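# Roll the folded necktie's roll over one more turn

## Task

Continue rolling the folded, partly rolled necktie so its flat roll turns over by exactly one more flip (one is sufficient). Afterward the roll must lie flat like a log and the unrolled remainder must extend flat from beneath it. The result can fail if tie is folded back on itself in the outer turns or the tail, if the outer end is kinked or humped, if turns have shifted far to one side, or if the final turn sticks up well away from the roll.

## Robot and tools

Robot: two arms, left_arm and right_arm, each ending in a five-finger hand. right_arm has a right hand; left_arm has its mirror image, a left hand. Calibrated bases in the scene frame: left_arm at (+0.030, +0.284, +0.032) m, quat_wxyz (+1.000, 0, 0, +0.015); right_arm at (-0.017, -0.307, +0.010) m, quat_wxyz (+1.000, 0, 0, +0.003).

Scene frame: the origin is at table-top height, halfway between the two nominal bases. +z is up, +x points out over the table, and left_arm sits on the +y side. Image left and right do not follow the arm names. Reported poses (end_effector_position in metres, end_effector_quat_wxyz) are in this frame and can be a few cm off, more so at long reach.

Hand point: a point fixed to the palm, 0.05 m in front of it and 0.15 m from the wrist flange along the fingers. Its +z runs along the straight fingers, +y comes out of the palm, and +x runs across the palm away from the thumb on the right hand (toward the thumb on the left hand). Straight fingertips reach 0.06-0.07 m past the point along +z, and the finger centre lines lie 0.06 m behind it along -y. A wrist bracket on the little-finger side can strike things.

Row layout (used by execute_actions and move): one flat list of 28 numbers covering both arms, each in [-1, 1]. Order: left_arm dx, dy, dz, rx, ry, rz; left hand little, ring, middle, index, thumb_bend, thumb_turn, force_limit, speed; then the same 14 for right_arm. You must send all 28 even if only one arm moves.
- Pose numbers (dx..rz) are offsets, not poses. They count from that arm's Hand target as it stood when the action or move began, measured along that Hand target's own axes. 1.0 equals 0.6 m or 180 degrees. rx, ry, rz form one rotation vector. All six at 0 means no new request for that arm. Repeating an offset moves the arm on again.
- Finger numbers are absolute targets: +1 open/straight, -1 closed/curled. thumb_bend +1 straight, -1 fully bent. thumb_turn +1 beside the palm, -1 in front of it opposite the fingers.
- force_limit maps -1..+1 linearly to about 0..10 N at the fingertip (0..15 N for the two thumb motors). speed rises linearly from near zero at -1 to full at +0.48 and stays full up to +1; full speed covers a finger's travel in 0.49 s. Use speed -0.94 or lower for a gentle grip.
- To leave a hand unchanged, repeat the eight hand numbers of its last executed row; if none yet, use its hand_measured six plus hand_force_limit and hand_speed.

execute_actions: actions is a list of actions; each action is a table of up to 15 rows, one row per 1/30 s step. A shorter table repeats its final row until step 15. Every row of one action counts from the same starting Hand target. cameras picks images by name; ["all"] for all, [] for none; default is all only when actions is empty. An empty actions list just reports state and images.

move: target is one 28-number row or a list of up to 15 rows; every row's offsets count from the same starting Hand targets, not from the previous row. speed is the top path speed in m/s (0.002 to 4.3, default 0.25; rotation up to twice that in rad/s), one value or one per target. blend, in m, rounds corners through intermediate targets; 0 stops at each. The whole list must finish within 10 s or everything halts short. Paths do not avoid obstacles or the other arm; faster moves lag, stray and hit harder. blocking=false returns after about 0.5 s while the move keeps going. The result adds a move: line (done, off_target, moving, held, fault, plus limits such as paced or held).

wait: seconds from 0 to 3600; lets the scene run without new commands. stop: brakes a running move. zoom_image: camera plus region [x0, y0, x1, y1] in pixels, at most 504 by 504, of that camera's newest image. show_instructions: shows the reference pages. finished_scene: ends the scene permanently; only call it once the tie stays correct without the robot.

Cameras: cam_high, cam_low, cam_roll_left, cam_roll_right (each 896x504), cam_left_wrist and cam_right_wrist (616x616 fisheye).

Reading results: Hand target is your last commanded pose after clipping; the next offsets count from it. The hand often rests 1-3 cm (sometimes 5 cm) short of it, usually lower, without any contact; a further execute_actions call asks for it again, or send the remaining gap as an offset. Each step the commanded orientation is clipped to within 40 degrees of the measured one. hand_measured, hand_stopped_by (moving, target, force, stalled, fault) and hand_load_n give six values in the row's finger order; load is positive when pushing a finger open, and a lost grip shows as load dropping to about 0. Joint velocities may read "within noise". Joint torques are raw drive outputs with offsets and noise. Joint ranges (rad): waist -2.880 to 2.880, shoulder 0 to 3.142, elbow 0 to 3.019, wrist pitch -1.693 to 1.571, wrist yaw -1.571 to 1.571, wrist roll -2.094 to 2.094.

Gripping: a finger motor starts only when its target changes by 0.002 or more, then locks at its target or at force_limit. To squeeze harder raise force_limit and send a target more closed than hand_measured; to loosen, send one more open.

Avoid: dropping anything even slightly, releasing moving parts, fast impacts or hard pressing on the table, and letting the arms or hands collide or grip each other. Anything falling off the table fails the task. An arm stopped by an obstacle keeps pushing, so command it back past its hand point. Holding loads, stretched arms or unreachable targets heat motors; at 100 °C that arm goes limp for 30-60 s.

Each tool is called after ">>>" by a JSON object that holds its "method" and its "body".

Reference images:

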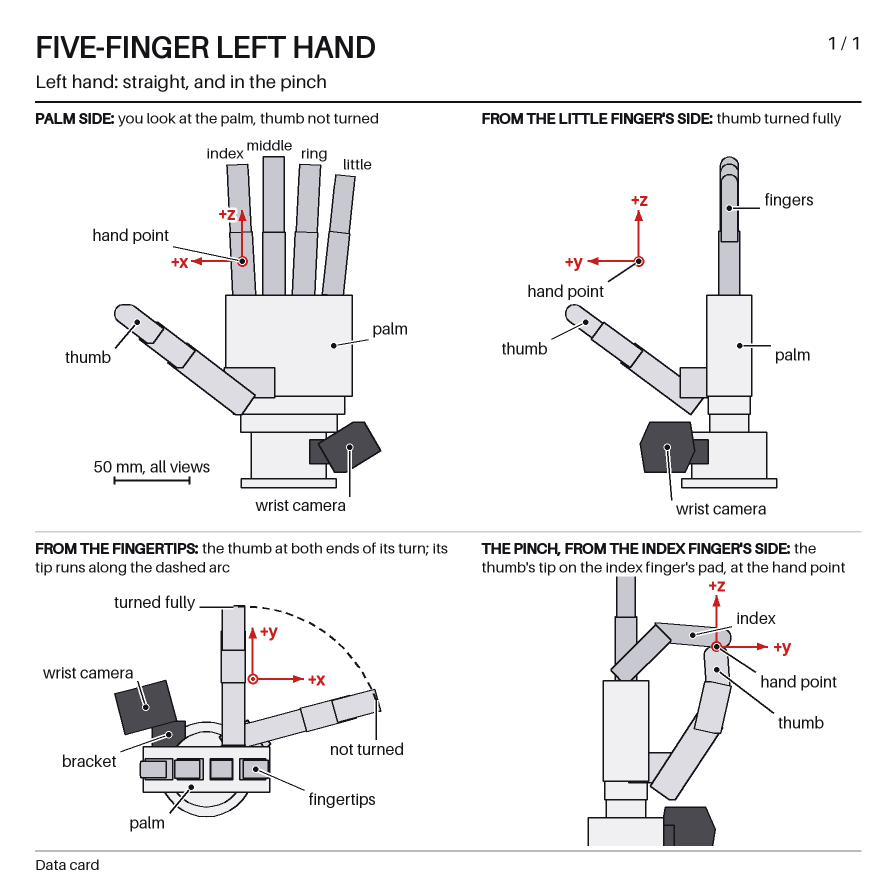

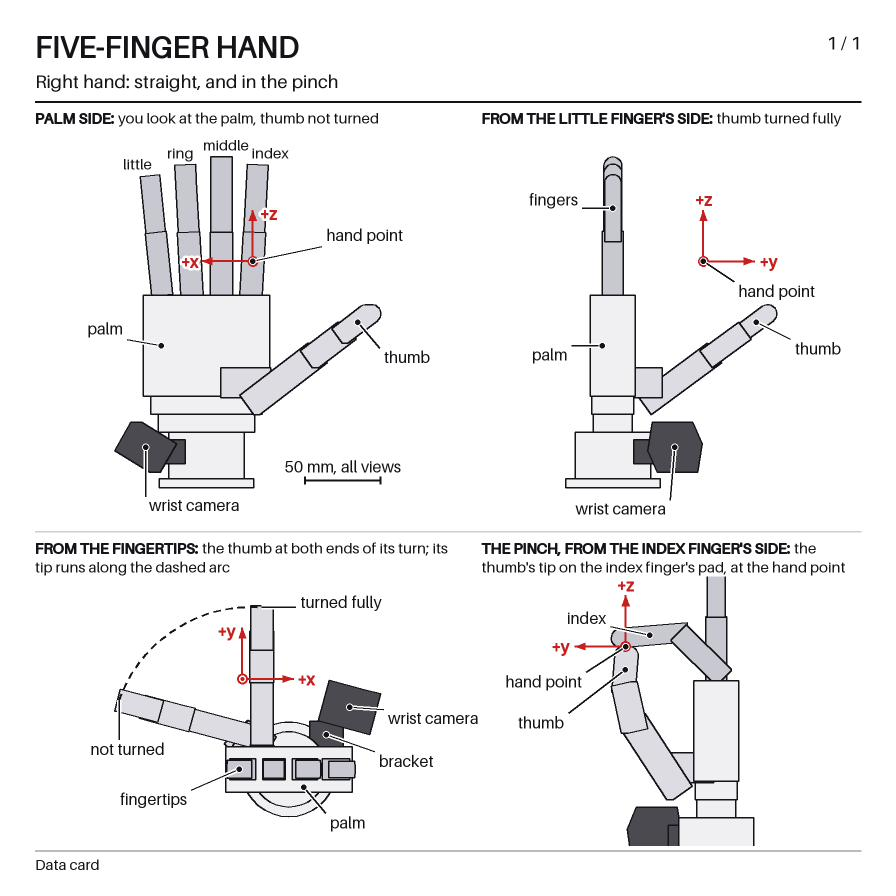

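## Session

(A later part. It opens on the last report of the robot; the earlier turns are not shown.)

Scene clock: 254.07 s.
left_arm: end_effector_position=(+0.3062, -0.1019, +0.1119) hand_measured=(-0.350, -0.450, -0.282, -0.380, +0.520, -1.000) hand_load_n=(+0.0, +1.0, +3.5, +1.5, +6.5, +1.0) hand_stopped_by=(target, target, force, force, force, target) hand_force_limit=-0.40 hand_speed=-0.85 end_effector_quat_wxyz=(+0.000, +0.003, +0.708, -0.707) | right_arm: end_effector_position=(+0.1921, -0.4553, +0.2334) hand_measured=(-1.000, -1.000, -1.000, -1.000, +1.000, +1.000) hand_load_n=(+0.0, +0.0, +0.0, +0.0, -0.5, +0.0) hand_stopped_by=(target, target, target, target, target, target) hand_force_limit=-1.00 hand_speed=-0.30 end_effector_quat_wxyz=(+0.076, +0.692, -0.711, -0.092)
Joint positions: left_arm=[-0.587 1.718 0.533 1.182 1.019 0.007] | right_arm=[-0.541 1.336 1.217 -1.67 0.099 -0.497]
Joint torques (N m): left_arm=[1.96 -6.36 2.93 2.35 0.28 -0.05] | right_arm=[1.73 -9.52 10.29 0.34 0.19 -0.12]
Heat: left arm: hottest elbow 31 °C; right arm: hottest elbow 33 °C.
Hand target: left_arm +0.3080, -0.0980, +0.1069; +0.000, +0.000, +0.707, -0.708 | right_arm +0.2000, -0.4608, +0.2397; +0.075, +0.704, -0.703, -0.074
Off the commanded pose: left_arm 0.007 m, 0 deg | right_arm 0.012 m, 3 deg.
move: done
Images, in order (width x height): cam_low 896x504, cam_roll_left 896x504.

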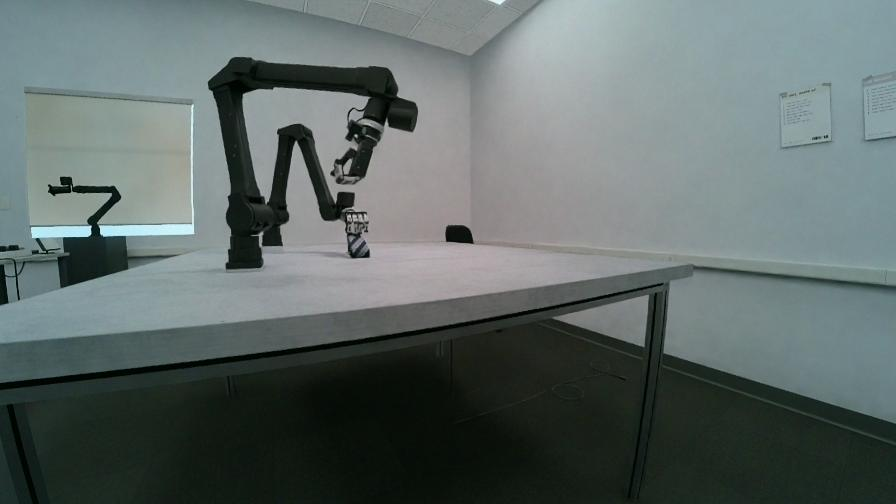

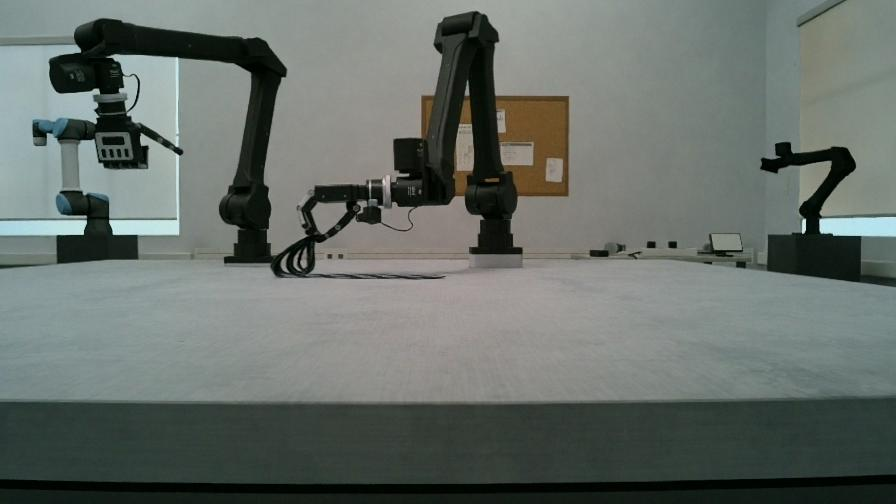

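>>> {"method": "move", "body": {"target": [[0, 0.0348, -0.03, 0, 0, 0, -0.35, -0.45, -0.45, -0.45, 0.35, -1, -0.4, -0.85, 0, 0, 0, 0, 0, 0, -1, -1, -1, -1, 1, 1, -1, -0.3], [0, 0.0765, -0.0467, 0, 0, 0, -0.35, -0.45, -0.45, -0.45, 0.35, -1, -0.4, -0.85, 0, 0, 0, 0, 0, 0, -1, -1, -1, -1, 1, 1, -1, -0.3]], "speed": 0.07, "blend": [0.01, 0], "cameras": ["cam_roll_left", "cam_low", "cam_high"]}}

>>> {"method": "zoom_image", "body": {"camera": "cam_roll_left", "region": [200, 180, 340, 290]}}

>>> {"method": "zoom_image", "body": {"camera": "cam_low", "region": [325, 190, 405, 270]}}

>>> {"method": "zoom_image", "body": {"camera": "cam_high", "region": [270, 220, 400, 350]}}

Scene clock: 256.27 s.
left_arm: end_effector_position=(+0.3075, -0.0748, +0.0663) hand_measured=(-0.350, -0.450, -0.282, -0.380, +0.520, -1.000) hand_load_n=(+0.0, +1.0, +2.5, +1.0, +6.0, +1.0) hand_stopped_by=(target, target, force, force, force, target) hand_force_limit=-0.40 hand_speed=-0.85 end_effector_quat_wxyz=(+0.001, +0.005, +0.707, -0.707) | right_arm: end_effector_position=(+0.1921, -0.4553, +0.2334) hand_measured=(-1.000, -1.000, -1.000, -1.000, +1.000, +1.000) hand_load_n=(+0.0, +0.0, +0.0, +0.5, +0.0, +0.0) hand_stopped_by=(target, target, target, target, target, target) hand_force_limit=-1.00 hand_speed=-0.30 end_effector_quat_wxyz=(+0.076, +0.692, -0.711, -0.092)
Joint positions: left_arm=[-0.519 1.883 0.504 1.38 1.088 0.007] | right_arm=[-0.541 1.336 1.217 -1.67 0.099 -0.497]
Joint torques (N m): left_arm=[2.08 -6.71 1.43 2.19 0.27 -0.05] | right_arm=[1.79 -9.47 10.29 0.34 0.2 -0.13]
Heat: left arm: hottest elbow 31 °C; right arm: hottest elbow 33 °C.
Hand target: left_arm +0.3079, -0.0699, +0.0609; +0.000, +0.000, +0.707, -0.708 | right_arm +0.2000, -0.4608, +0.2397; +0.075, +0.704, -0.703, -0.074
Off the commanded pose: left_arm 0.007 m, 1 deg | right_arm 0.012 m, 3 deg.
move: done
Images, in order (width x height): cam_high 896x504, cam_low 896x504, cam_roll_left 896x504.

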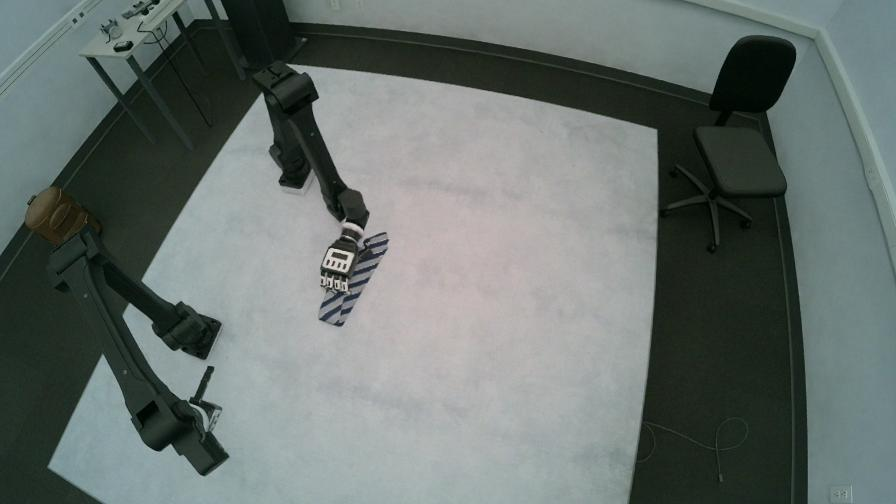

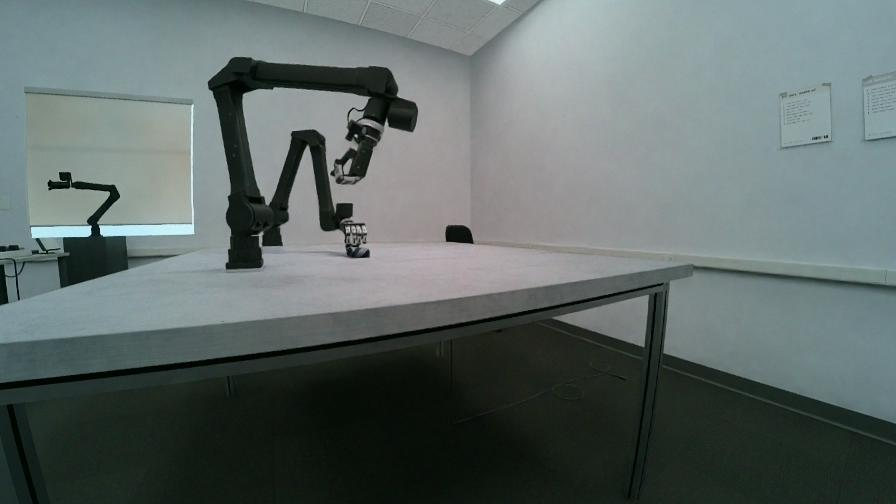

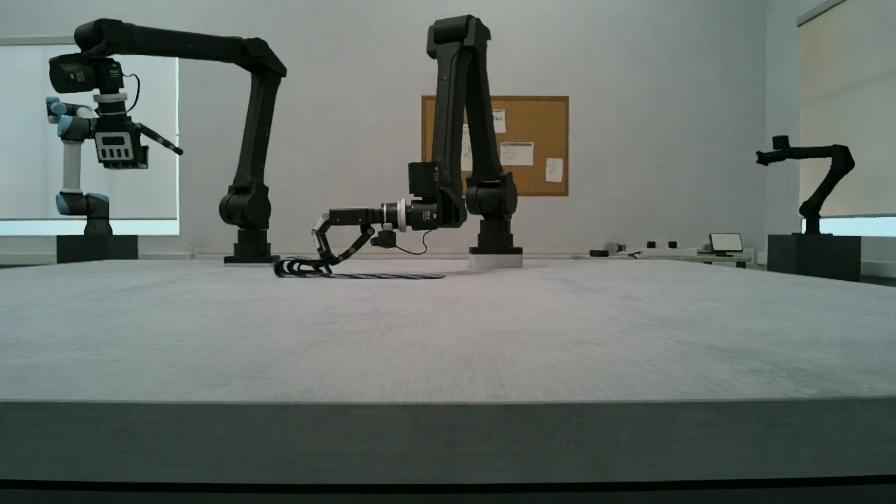

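Scaled by 3.600 from the camera's image (finer frame: 1280x720).

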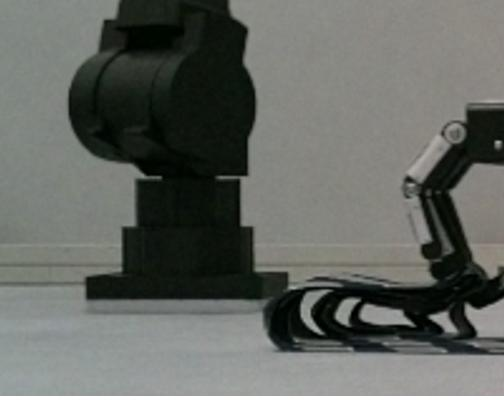

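Scaled by 6.300 from the camera's image (finer frame: 1280x720).

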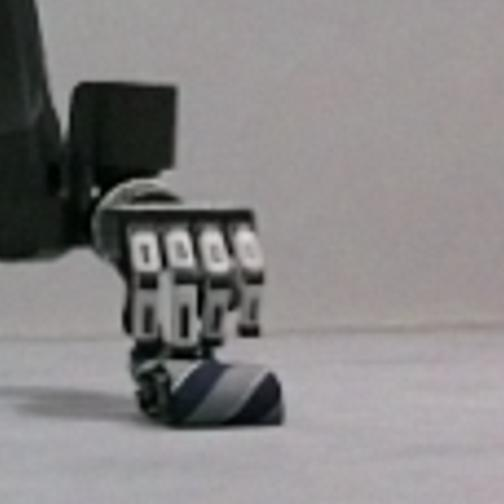

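Scaled by 3.877 from the camera's image (finer frame: 1280x720).

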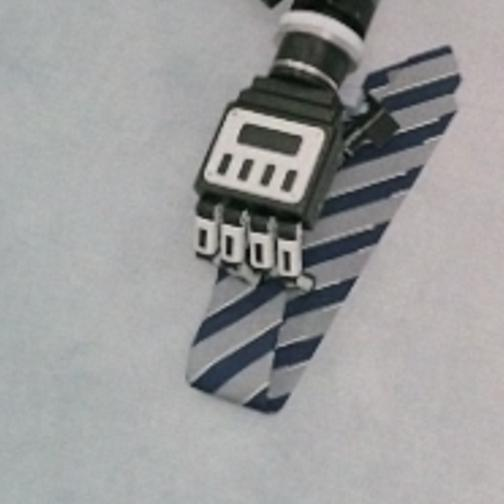

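>>> {"method": "move", "body": {"target": [0, -0.0583, 0, 0, 0, 0, -0.35, -0.45, -0.45, -0.45, 1.0, -1, -0.4, -0.6, 0, 0, 0, 0, 0, 0, -1, -1, -1, -1, 1, 1, -1, -0.3], "speed": 0.06, "cameras": ["cam_roll_left", "cam_low", "cam_high"]}}

>>> {"method": "zoom_image", "body": {"camera": "cam_roll_left", "region": [230, 180, 370, 290]}}

>>> {"method": "zoom_image", "body": {"camera": "cam_low", "region": [325, 190, 405, 270]}}

Scene clock: 258.80 s.
left_arm: end_effector_position=(+0.3072, -0.0749, +0.0955) hand_measured=(-0.350, -0.450, -0.284, -0.380, +1.000, -1.000) hand_load_n=(+0.0, +0.0, +0.0, +0.0, +0.0, +0.5) hand_stopped_by=(target, target, force, force, target, target) hand_force_limit=-0.40 hand_speed=-0.60 end_effector_quat_wxyz=(+0.001, +0.006, +0.705, -0.709) | right_arm: end_effector_position=(+0.1921, -0.4553, +0.2334) hand_measured=(-1.000, -1.000, -1.000, -1.000, +1.000, +1.000) hand_load_n=(+0.0, +0.0, +0.0, +0.0, +0.0, +0.0) hand_stopped_by=(target, target, target, target, target, target) hand_force_limit=-1.00 hand_speed=-0.30 end_effector_quat_wxyz=(+0.076, +0.692, -0.711, -0.092)
Joint positions: left_arm=[-0.519 1.771 0.496 1.285 1.088 0.001] | right_arm=[-0.541 1.336 1.217 -1.67 0.099 -0.497]
Joint torques (N m): left_arm=[1.96 -8.29 2.15 1.03 0.27 -0.01] | right_arm=[1.67 -9.52 10.26 0.34 0.2 -0.13]
Heat: left arm: hottest elbow 31 °C; right arm: hottest elbow 33 °C.
Hand target: left_arm +0.3080, -0.0699, +0.0959; +0.000, +0.000, +0.707, -0.708 | right_arm +0.2000, -0.4608, +0.2397; +0.075, +0.704, -0.703, -0.074
Off the commanded pose: left_arm 0.005 m, 1 deg | right_arm 0.012 m, 3 deg.
move: done
Images, in order (width x height): cam_high 896x504, cam_low 896x504, cam_roll_left 896x504.

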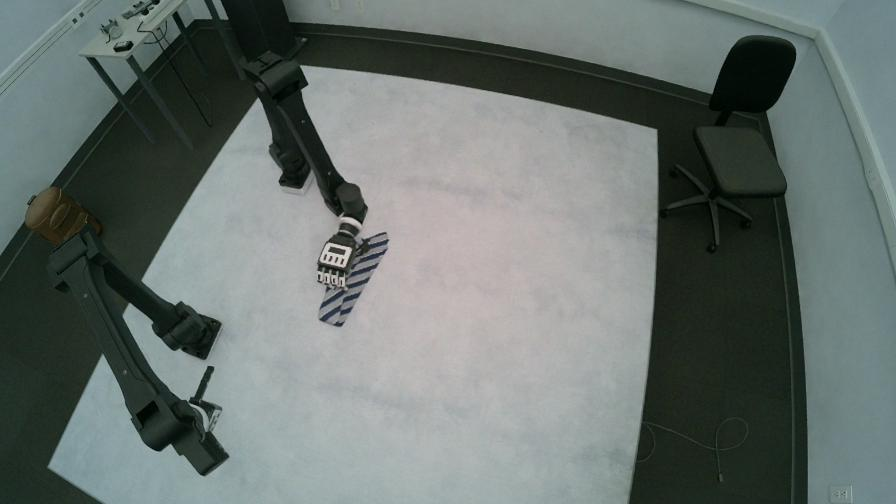

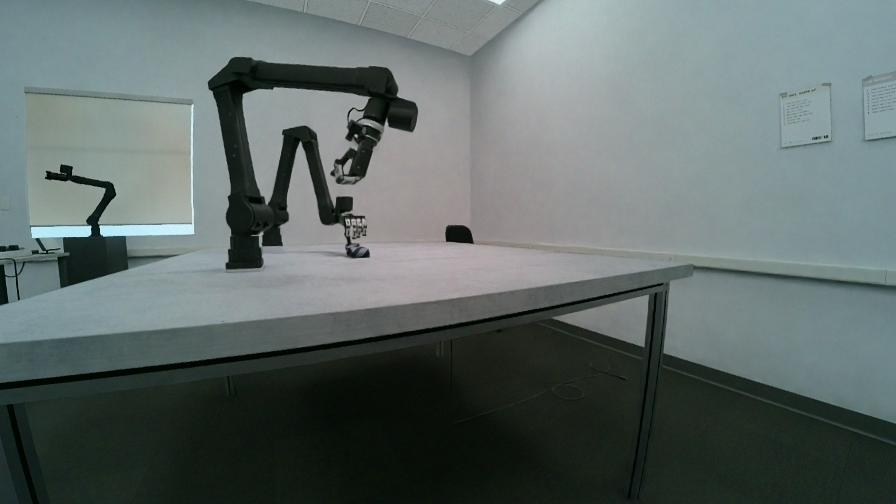

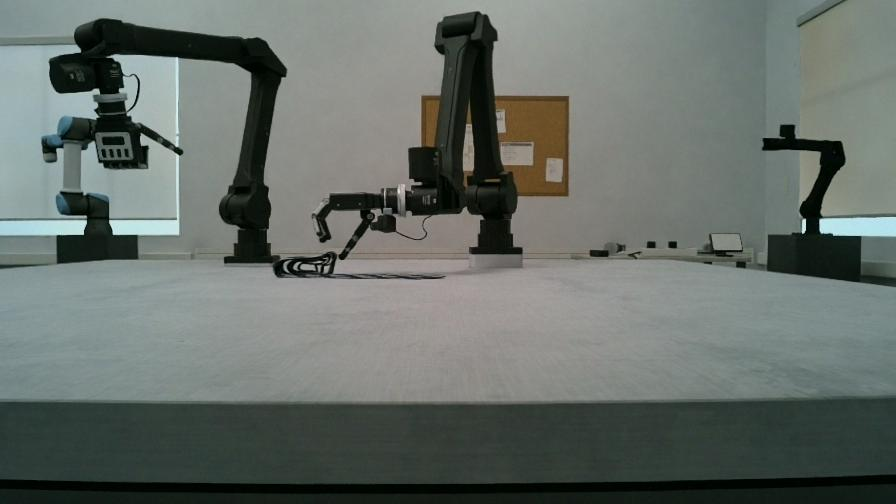

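Scaled by 3.600 from the camera's image (finer frame: 1280x720).

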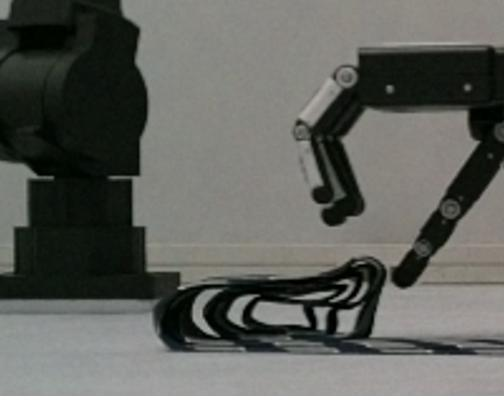

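Scaled by 6.300 from the camera's image (finer frame: 1280x720).

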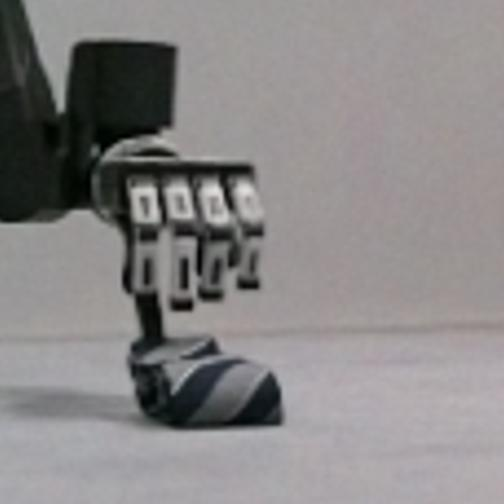

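>>> {"method": "move", "body": {"target": [[0, -0.0833, -0.05, 0, 0, 0, -0.35, -0.45, -0.45, -0.45, 1.0, -1, -0.4, -0.6, 0, 0, 0, 0, 0, 0, -1, -1, -1, -1, 1, 1, -1, -0.3], [0.03, -0.2, -0.28, 0, 0, 0, 0.5, 0.5, 0.5, 0.5, 1.0, -1, -0.4, -0.3, 0, 0, 0, 0, 0, 0, -1, -1, -1, -1, 1, 1, -1, -0.3]], "speed": 0.15, "blend": [0.02, 0], "cameras": ["cam_roll_left", "cam_low", "cam_high", "cam_roll_right", "cam_left_wrist"]}}

>>> {"method": "zoom_image", "body": {"camera": "cam_roll_left", "region": [250, 230, 350, 290]}}

>>> {"method": "zoom_image", "body": {"camera": "cam_low", "region": [325, 220, 395, 270]}}

>>> {"method": "zoom_image", "body": {"camera": "cam_high", "region": [300, 220, 400, 340]}}

>>> {"method": "zoom_image", "body": {"camera": "cam_roll_right", "region": [250, 150, 650, 400]}}

Scene clock: 263.17 s.
left_arm: end_effector_position=(+0.2914, +0.0950, +0.2160) hand_measured=(+0.500, +0.500, +0.500, +0.500, +1.000, -1.000) hand_load_n=(+0.0, +0.0, +0.0, +0.0, +0.0, +0.0) hand_stopped_by=(target, target, target, target, target, target) hand_force_limit=-0.40 hand_speed=-0.30 end_effector_quat_wxyz=(+0.007, +0.004, +0.708, -0.706) | right_arm: end_effector_position=(+0.1921, -0.4553, +0.2334) hand_measured=(-1.000, -1.000, -1.000, -1.000, +1.000, +1.000) hand_load_n=(+0.0, +0.0, +0.0, +0.0, -0.5, +0.0) hand_stopped_by=(target, target, target, target, target, target) hand_force_limit=-1.00 hand_speed=-0.30 end_effector_quat_wxyz=(+0.076, +0.692, -0.711, -0.092)
Joint positions: left_arm=[-0.01 1.203 0.409 0.926 1.587 -0.117] | right_arm=[-0.541 1.336 1.217 -1.67 0.099 -0.497]
Joint torques (N m): left_arm=[1.79 -3.55 4.9 0.72 0.16 -0.06] | right_arm=[1.73 -9.58 10.29 0.32 0.19 -0.13]
Heat: left arm: hottest elbow 31 °C; right arm: hottest elbow 33 °C.
Hand target: left_arm +0.2901, +0.0983, +0.2157; +0.000, +0.000, +0.707, -0.708 | right_arm +0.2000, -0.4608, +0.2397; +0.075, +0.704, -0.703, -0.074
Off the commanded pose: left_arm 0.004 m, 1 deg | right_arm 0.012 m, 3 deg.
joint sent to its limit (left arm) — joint 5 (wrist yaw), upper limit. The joint targets still meet the commanded pose.
move: done
Images, in order (width x height): cam_high 896x504, cam_low 896x504, cam_roll_left 896x504, cam_roll_right 896x504, cam_left_wrist 616x616.

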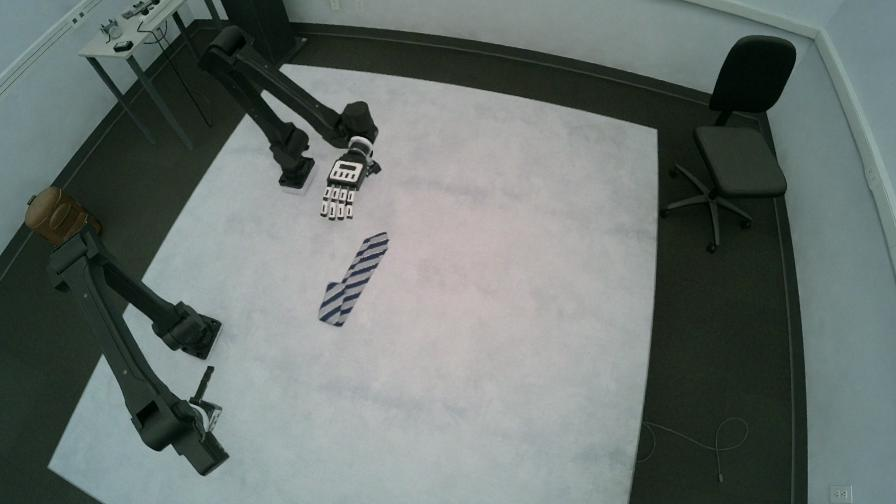

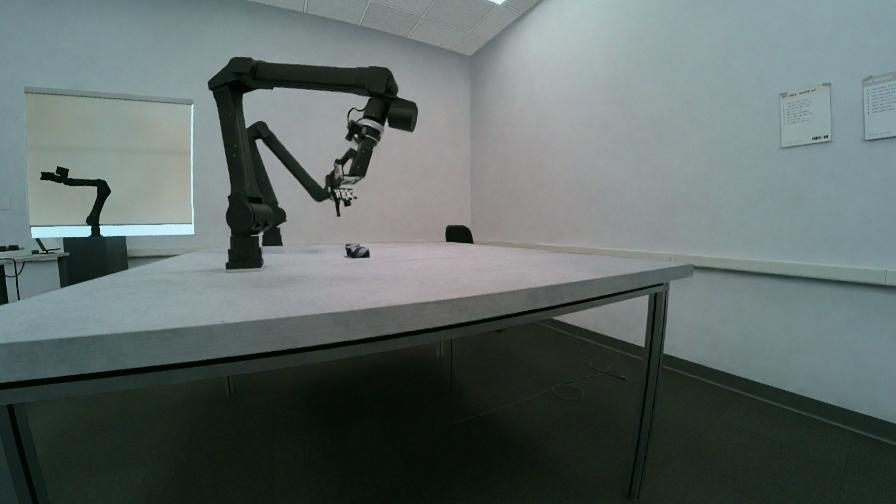

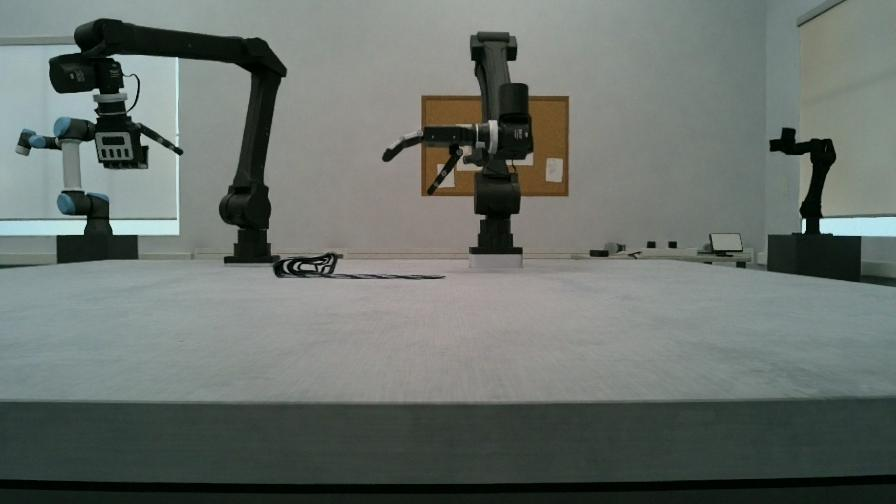

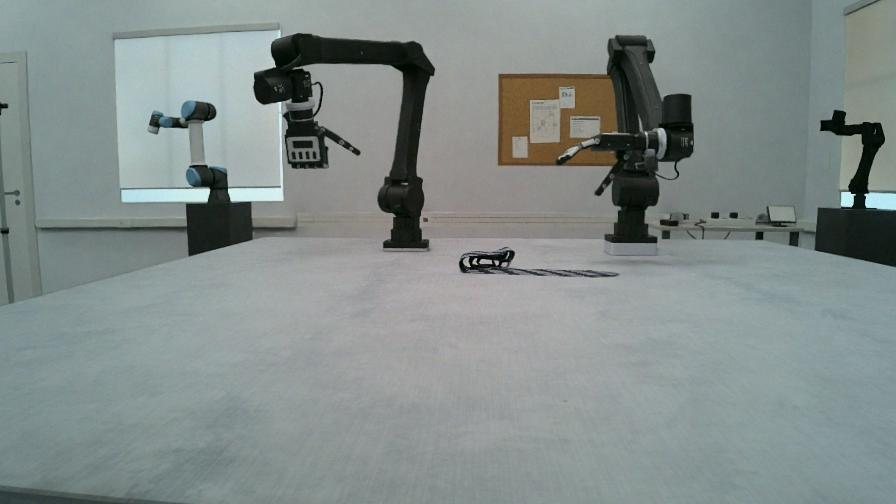

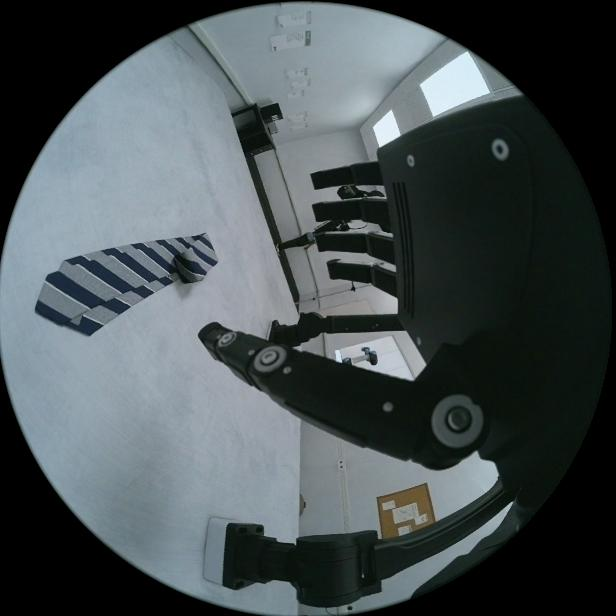

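Scaled by 5.040 from the camera's image (finer frame: 1280x720).

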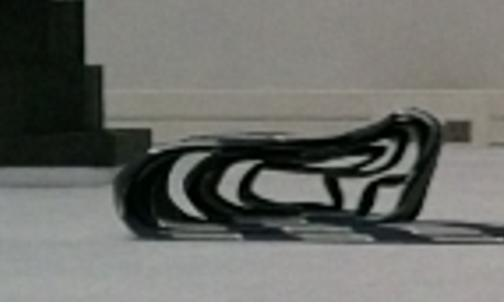

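Scaled by 7.200 from the camera's image (finer frame: 1280x720).

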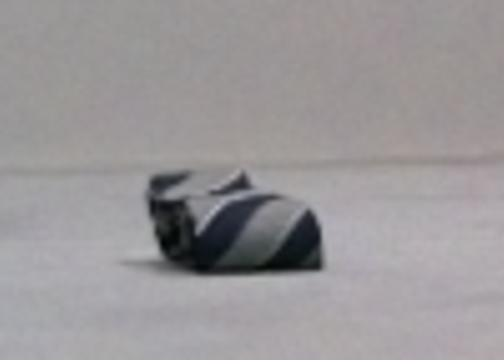

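Scaled by 4.200 from the camera's image (finer frame: 1280x720).

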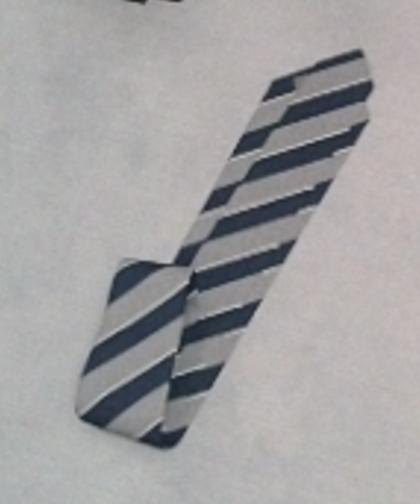

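Scaled by 1.260 from the camera's image (finer frame: 1280x720).

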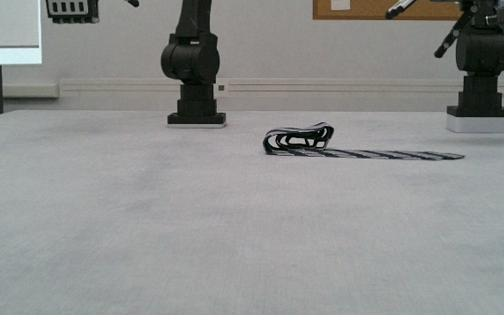

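>>> {"method": "move", "body": {"target": [-0.0433, 0.1833, 0.05, -0.3333, 0, 0, -1, 1, 1, 1, 1, -1, -1, -0.3, 0, 0, 0, 0, 0, 0, -1, -1, -1, -1, 1, 1, -1, -0.3], "speed": 0.2, "cameras": ["cam_roll_left", "cam_low", "cam_high"]}}

>>> {"method": "zoom_image", "body": {"camera": "cam_roll_left", "region": [250, 180, 390, 290]}}

>>> {"method": "zoom_image", "body": {"camera": "cam_low", "region": [325, 190, 405, 270]}}

>>> {"method": "zoom_image", "body": {"camera": "cam_high", "region": [300, 220, 400, 340]}}

Scene clock: 270.17 s.
left_arm: end_effector_position=(+0.3045, +0.0753, +0.0965) hand_measured=(-1.000, +1.000, +1.000, +1.000, +1.000, -1.000) hand_load_n=(+0.0, +0.0, +0.0, +0.0, +0.0, +0.0) hand_stopped_by=(target, target, target, target, target, target) hand_force_limit=-1.00 hand_speed=-0.30 end_effector_quat_wxyz=(-0.011, -0.014, +0.967, -0.255) | right_arm: end_effector_position=(+0.1921, -0.4553, +0.2334) hand_measured=(-1.000, -1.000, -1.000, -1.000, +1.000, +1.000) hand_load_n=(+0.5, +0.0, +0.0, +0.0, +0.0, +0.0) hand_stopped_by=(target, target, target, target, target, target) hand_force_limit=-1.00 hand_speed=-0.30 end_effector_quat_wxyz=(+0.076, +0.692, -0.711, -0.092)
Joint positions: left_arm=[-0.516 1.325 0.834 -0.833 0.459 0.996] | right_arm=[-0.541 1.336 1.217 -1.67 0.099 -0.497]
Joint torques (N m): left_arm=[0.32 -5.6 8.72 0.17 0.21 0.19] | right_arm=[1.73 -9.52 10.28 0.31 0.19 -0.13]
Heat: left arm: hottest elbow 31 °C; right arm: hottest elbow 34 °C.
Hand target: left_arm +0.3159, +0.0681, +0.1057; +0.000, +0.000, +0.966, -0.259 | right_arm +0.2000, -0.4608, +0.2397; +0.075, +0.704, -0.703, -0.074
Off the commanded pose: left_arm 0.017 m, 2 deg | right_arm 0.012 m, 3 deg.
move: off_target (left_arm); limits=paced
Images, in order (width x height): cam_high 896x504, cam_low 896x504, cam_roll_left 896x504.

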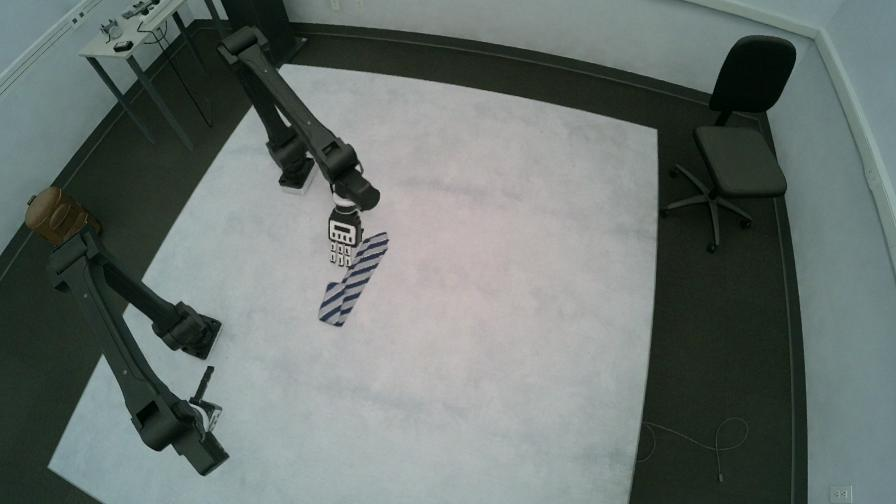

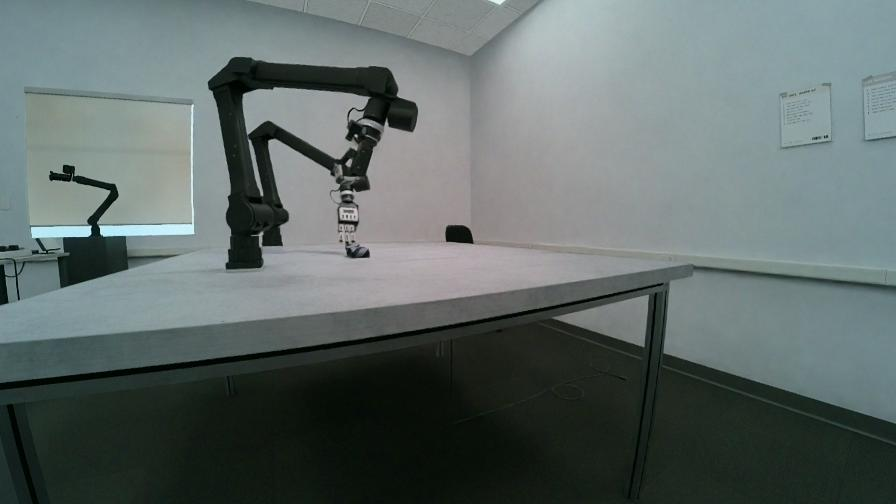

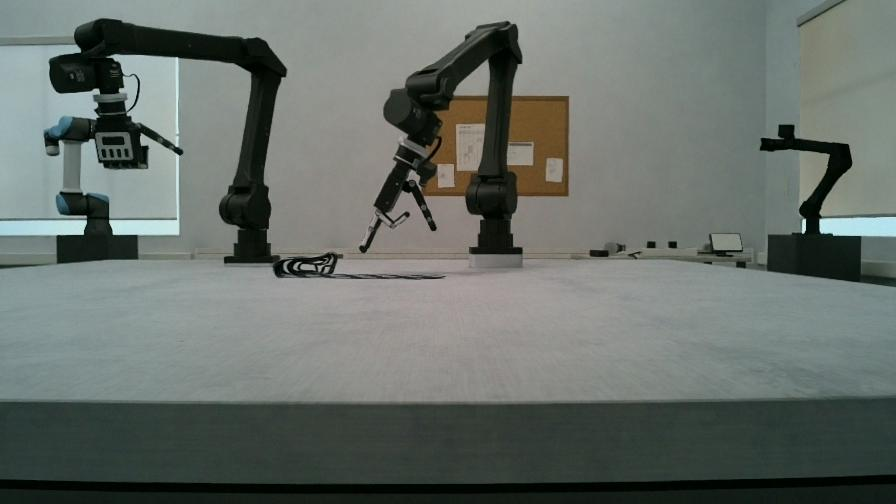

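Scaled by 3.600 from the camera's image (finer frame: 1280x720).

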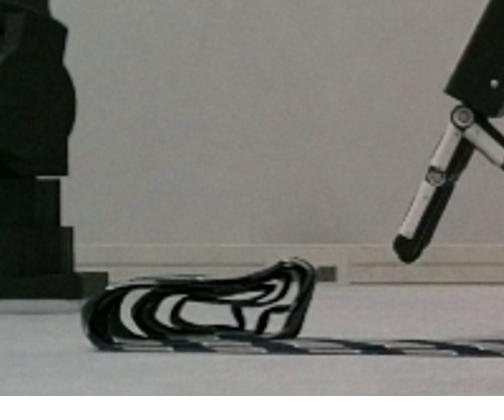

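Scaled by 6.300 from the camera's image (finer frame: 1280x720).

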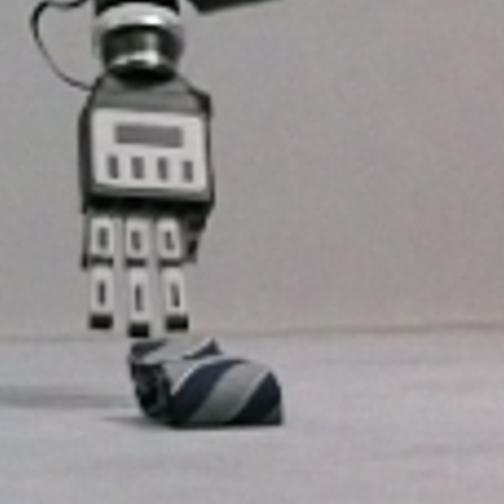

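Scaled by 4.200 from the camera's image (finer frame: 1280x720).

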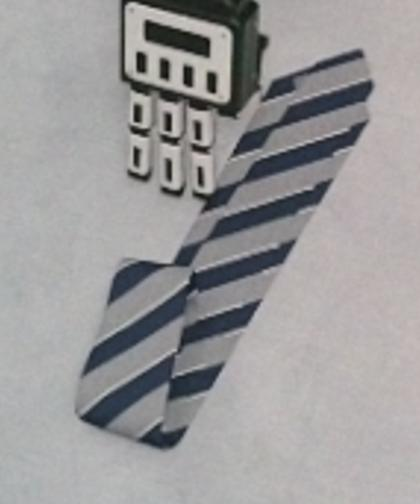

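>>> {"method": "move", "body": {"target": [-0.055, 0.0258, 0.0447, 0, 0, 0, -1, 1, 1, 1, 1, -1, -1, -0.3, 0, 0, 0, 0, 0, 0, -1, -1, -1, -1, 1, 1, -1, -0.3], "speed": 0.1, "cameras": ["cam_roll_left", "cam_low", "cam_high"]}}

>>> {"method": "zoom_image", "body": {"camera": "cam_roll_left", "region": [250, 180, 390, 290]}}

>>> {"method": "zoom_image", "body": {"camera": "cam_low", "region": [325, 190, 405, 270]}}

>>> {"method": "zoom_image", "body": {"camera": "cam_high", "region": [300, 220, 400, 340]}}

Scene clock: 272.07 s.
left_arm: end_effector_position=(+0.3279, +0.0749, +0.0688) hand_measured=(-1.000, +1.000, +1.000, +1.000, +1.000, -1.000) hand_load_n=(+0.0, +0.0, +0.0, +0.0, +0.0, +0.0) hand_stopped_by=(target, target, target, target, target, target) hand_force_limit=-1.00 hand_speed=-0.30 end_effector_quat_wxyz=(-0.019, -0.009, +0.969, -0.247) | right_arm: end_effector_position=(+0.1921, -0.4553, +0.2334) hand_measured=(-1.000, -1.000, -1.000, -1.000, +1.000, +1.000) hand_load_n=(+0.0, +0.0, +0.0, +0.0, +0.0, +0.0) hand_stopped_by=(target, target, target, target, target, target) hand_force_limit=-1.00 hand_speed=-0.30 end_effector_quat_wxyz=(+0.076, +0.692, -0.711, -0.092)
Joint positions: left_arm=[-0.493 1.44 0.867 -0.789 0.459 1.039] | right_arm=[-0.541 1.336 1.217 -1.67 0.099 -0.497]
Joint torques (N m): left_arm=[1.85 -6.24 8.31 1.09 0.63 0.19] | right_arm=[1.79 -9.58 10.29 0.32 0.19 -0.13]
Heat: left arm: hottest elbow 31 °C; right arm: hottest elbow 34 °C.
Hand target: left_arm +0.3490, +0.0681, +0.0747; +0.000, +0.000, +0.966, -0.259 | right_arm +0.2000, -0.4608, +0.2397; +0.075, +0.704, -0.703, -0.074
Off the commanded pose: left_arm 0.023 m, 3 deg | right_arm 0.012 m, 3 deg.
move: off_target (left_arm)
Images, in order (width x height): cam_high 896x504, cam_low 896x504, cam_roll_left 896x504.

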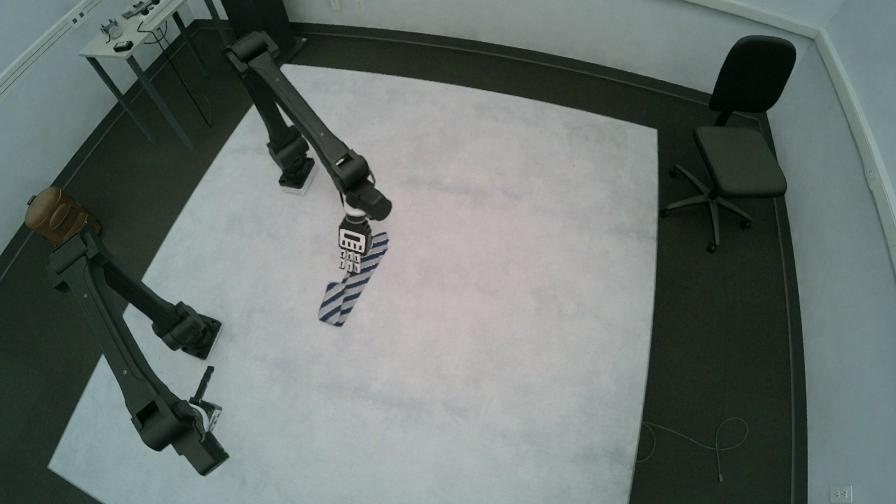

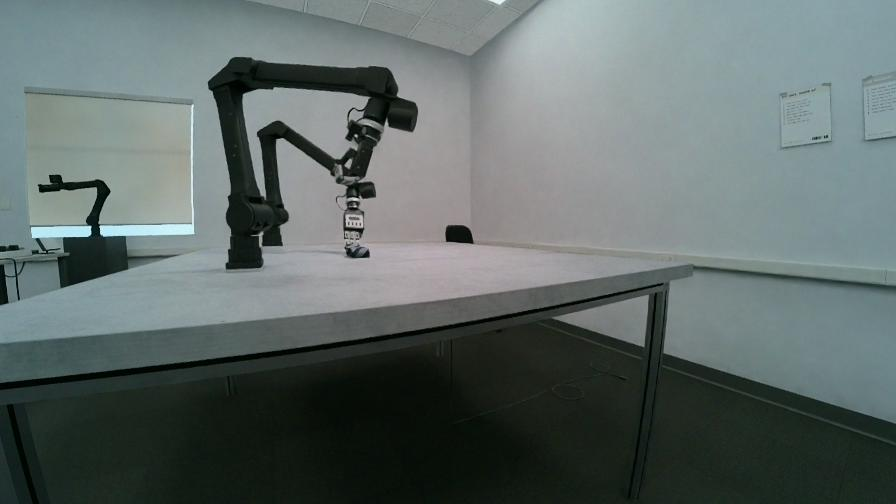

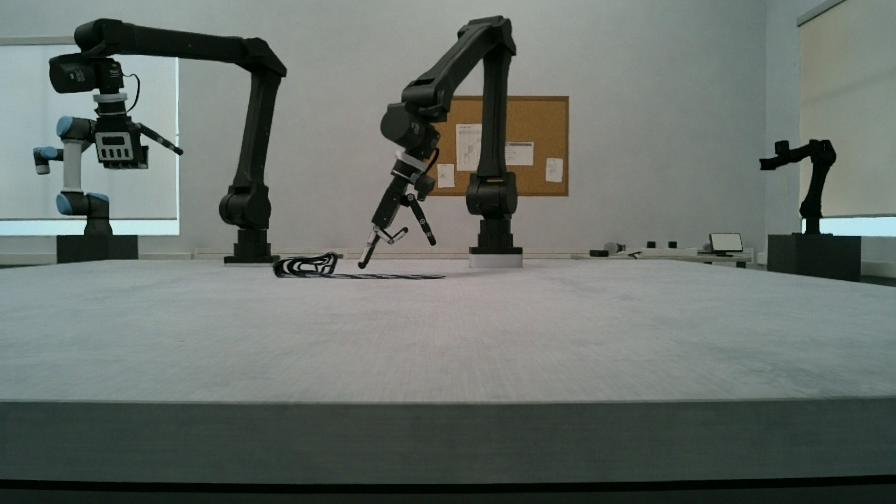

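Scaled by 3.600 from the camera's image (finer frame: 1280x720).

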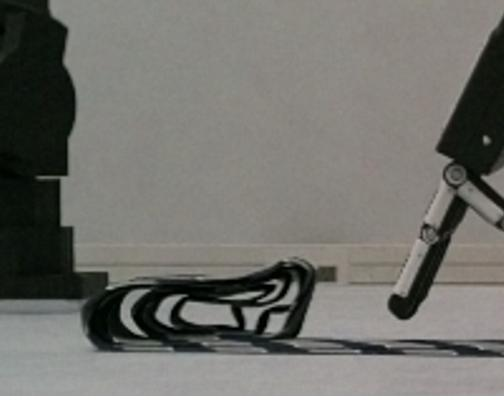

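Scaled by 6.300 from the camera's image (finer frame: 1280x720).

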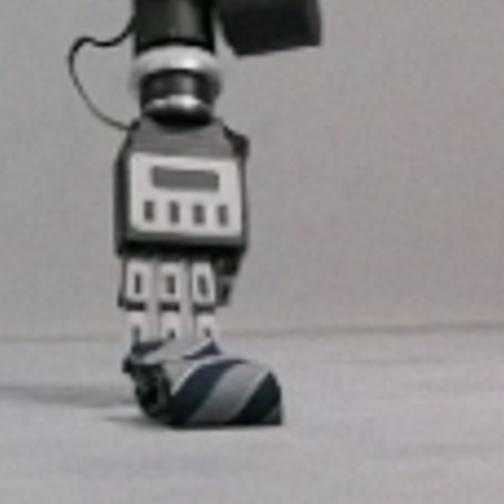

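Scaled by 4.200 from the camera's image (finer frame: 1280x720).

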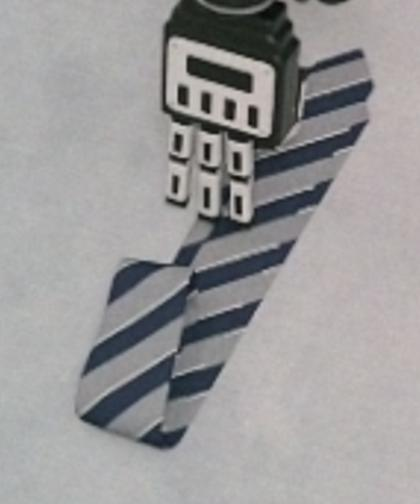

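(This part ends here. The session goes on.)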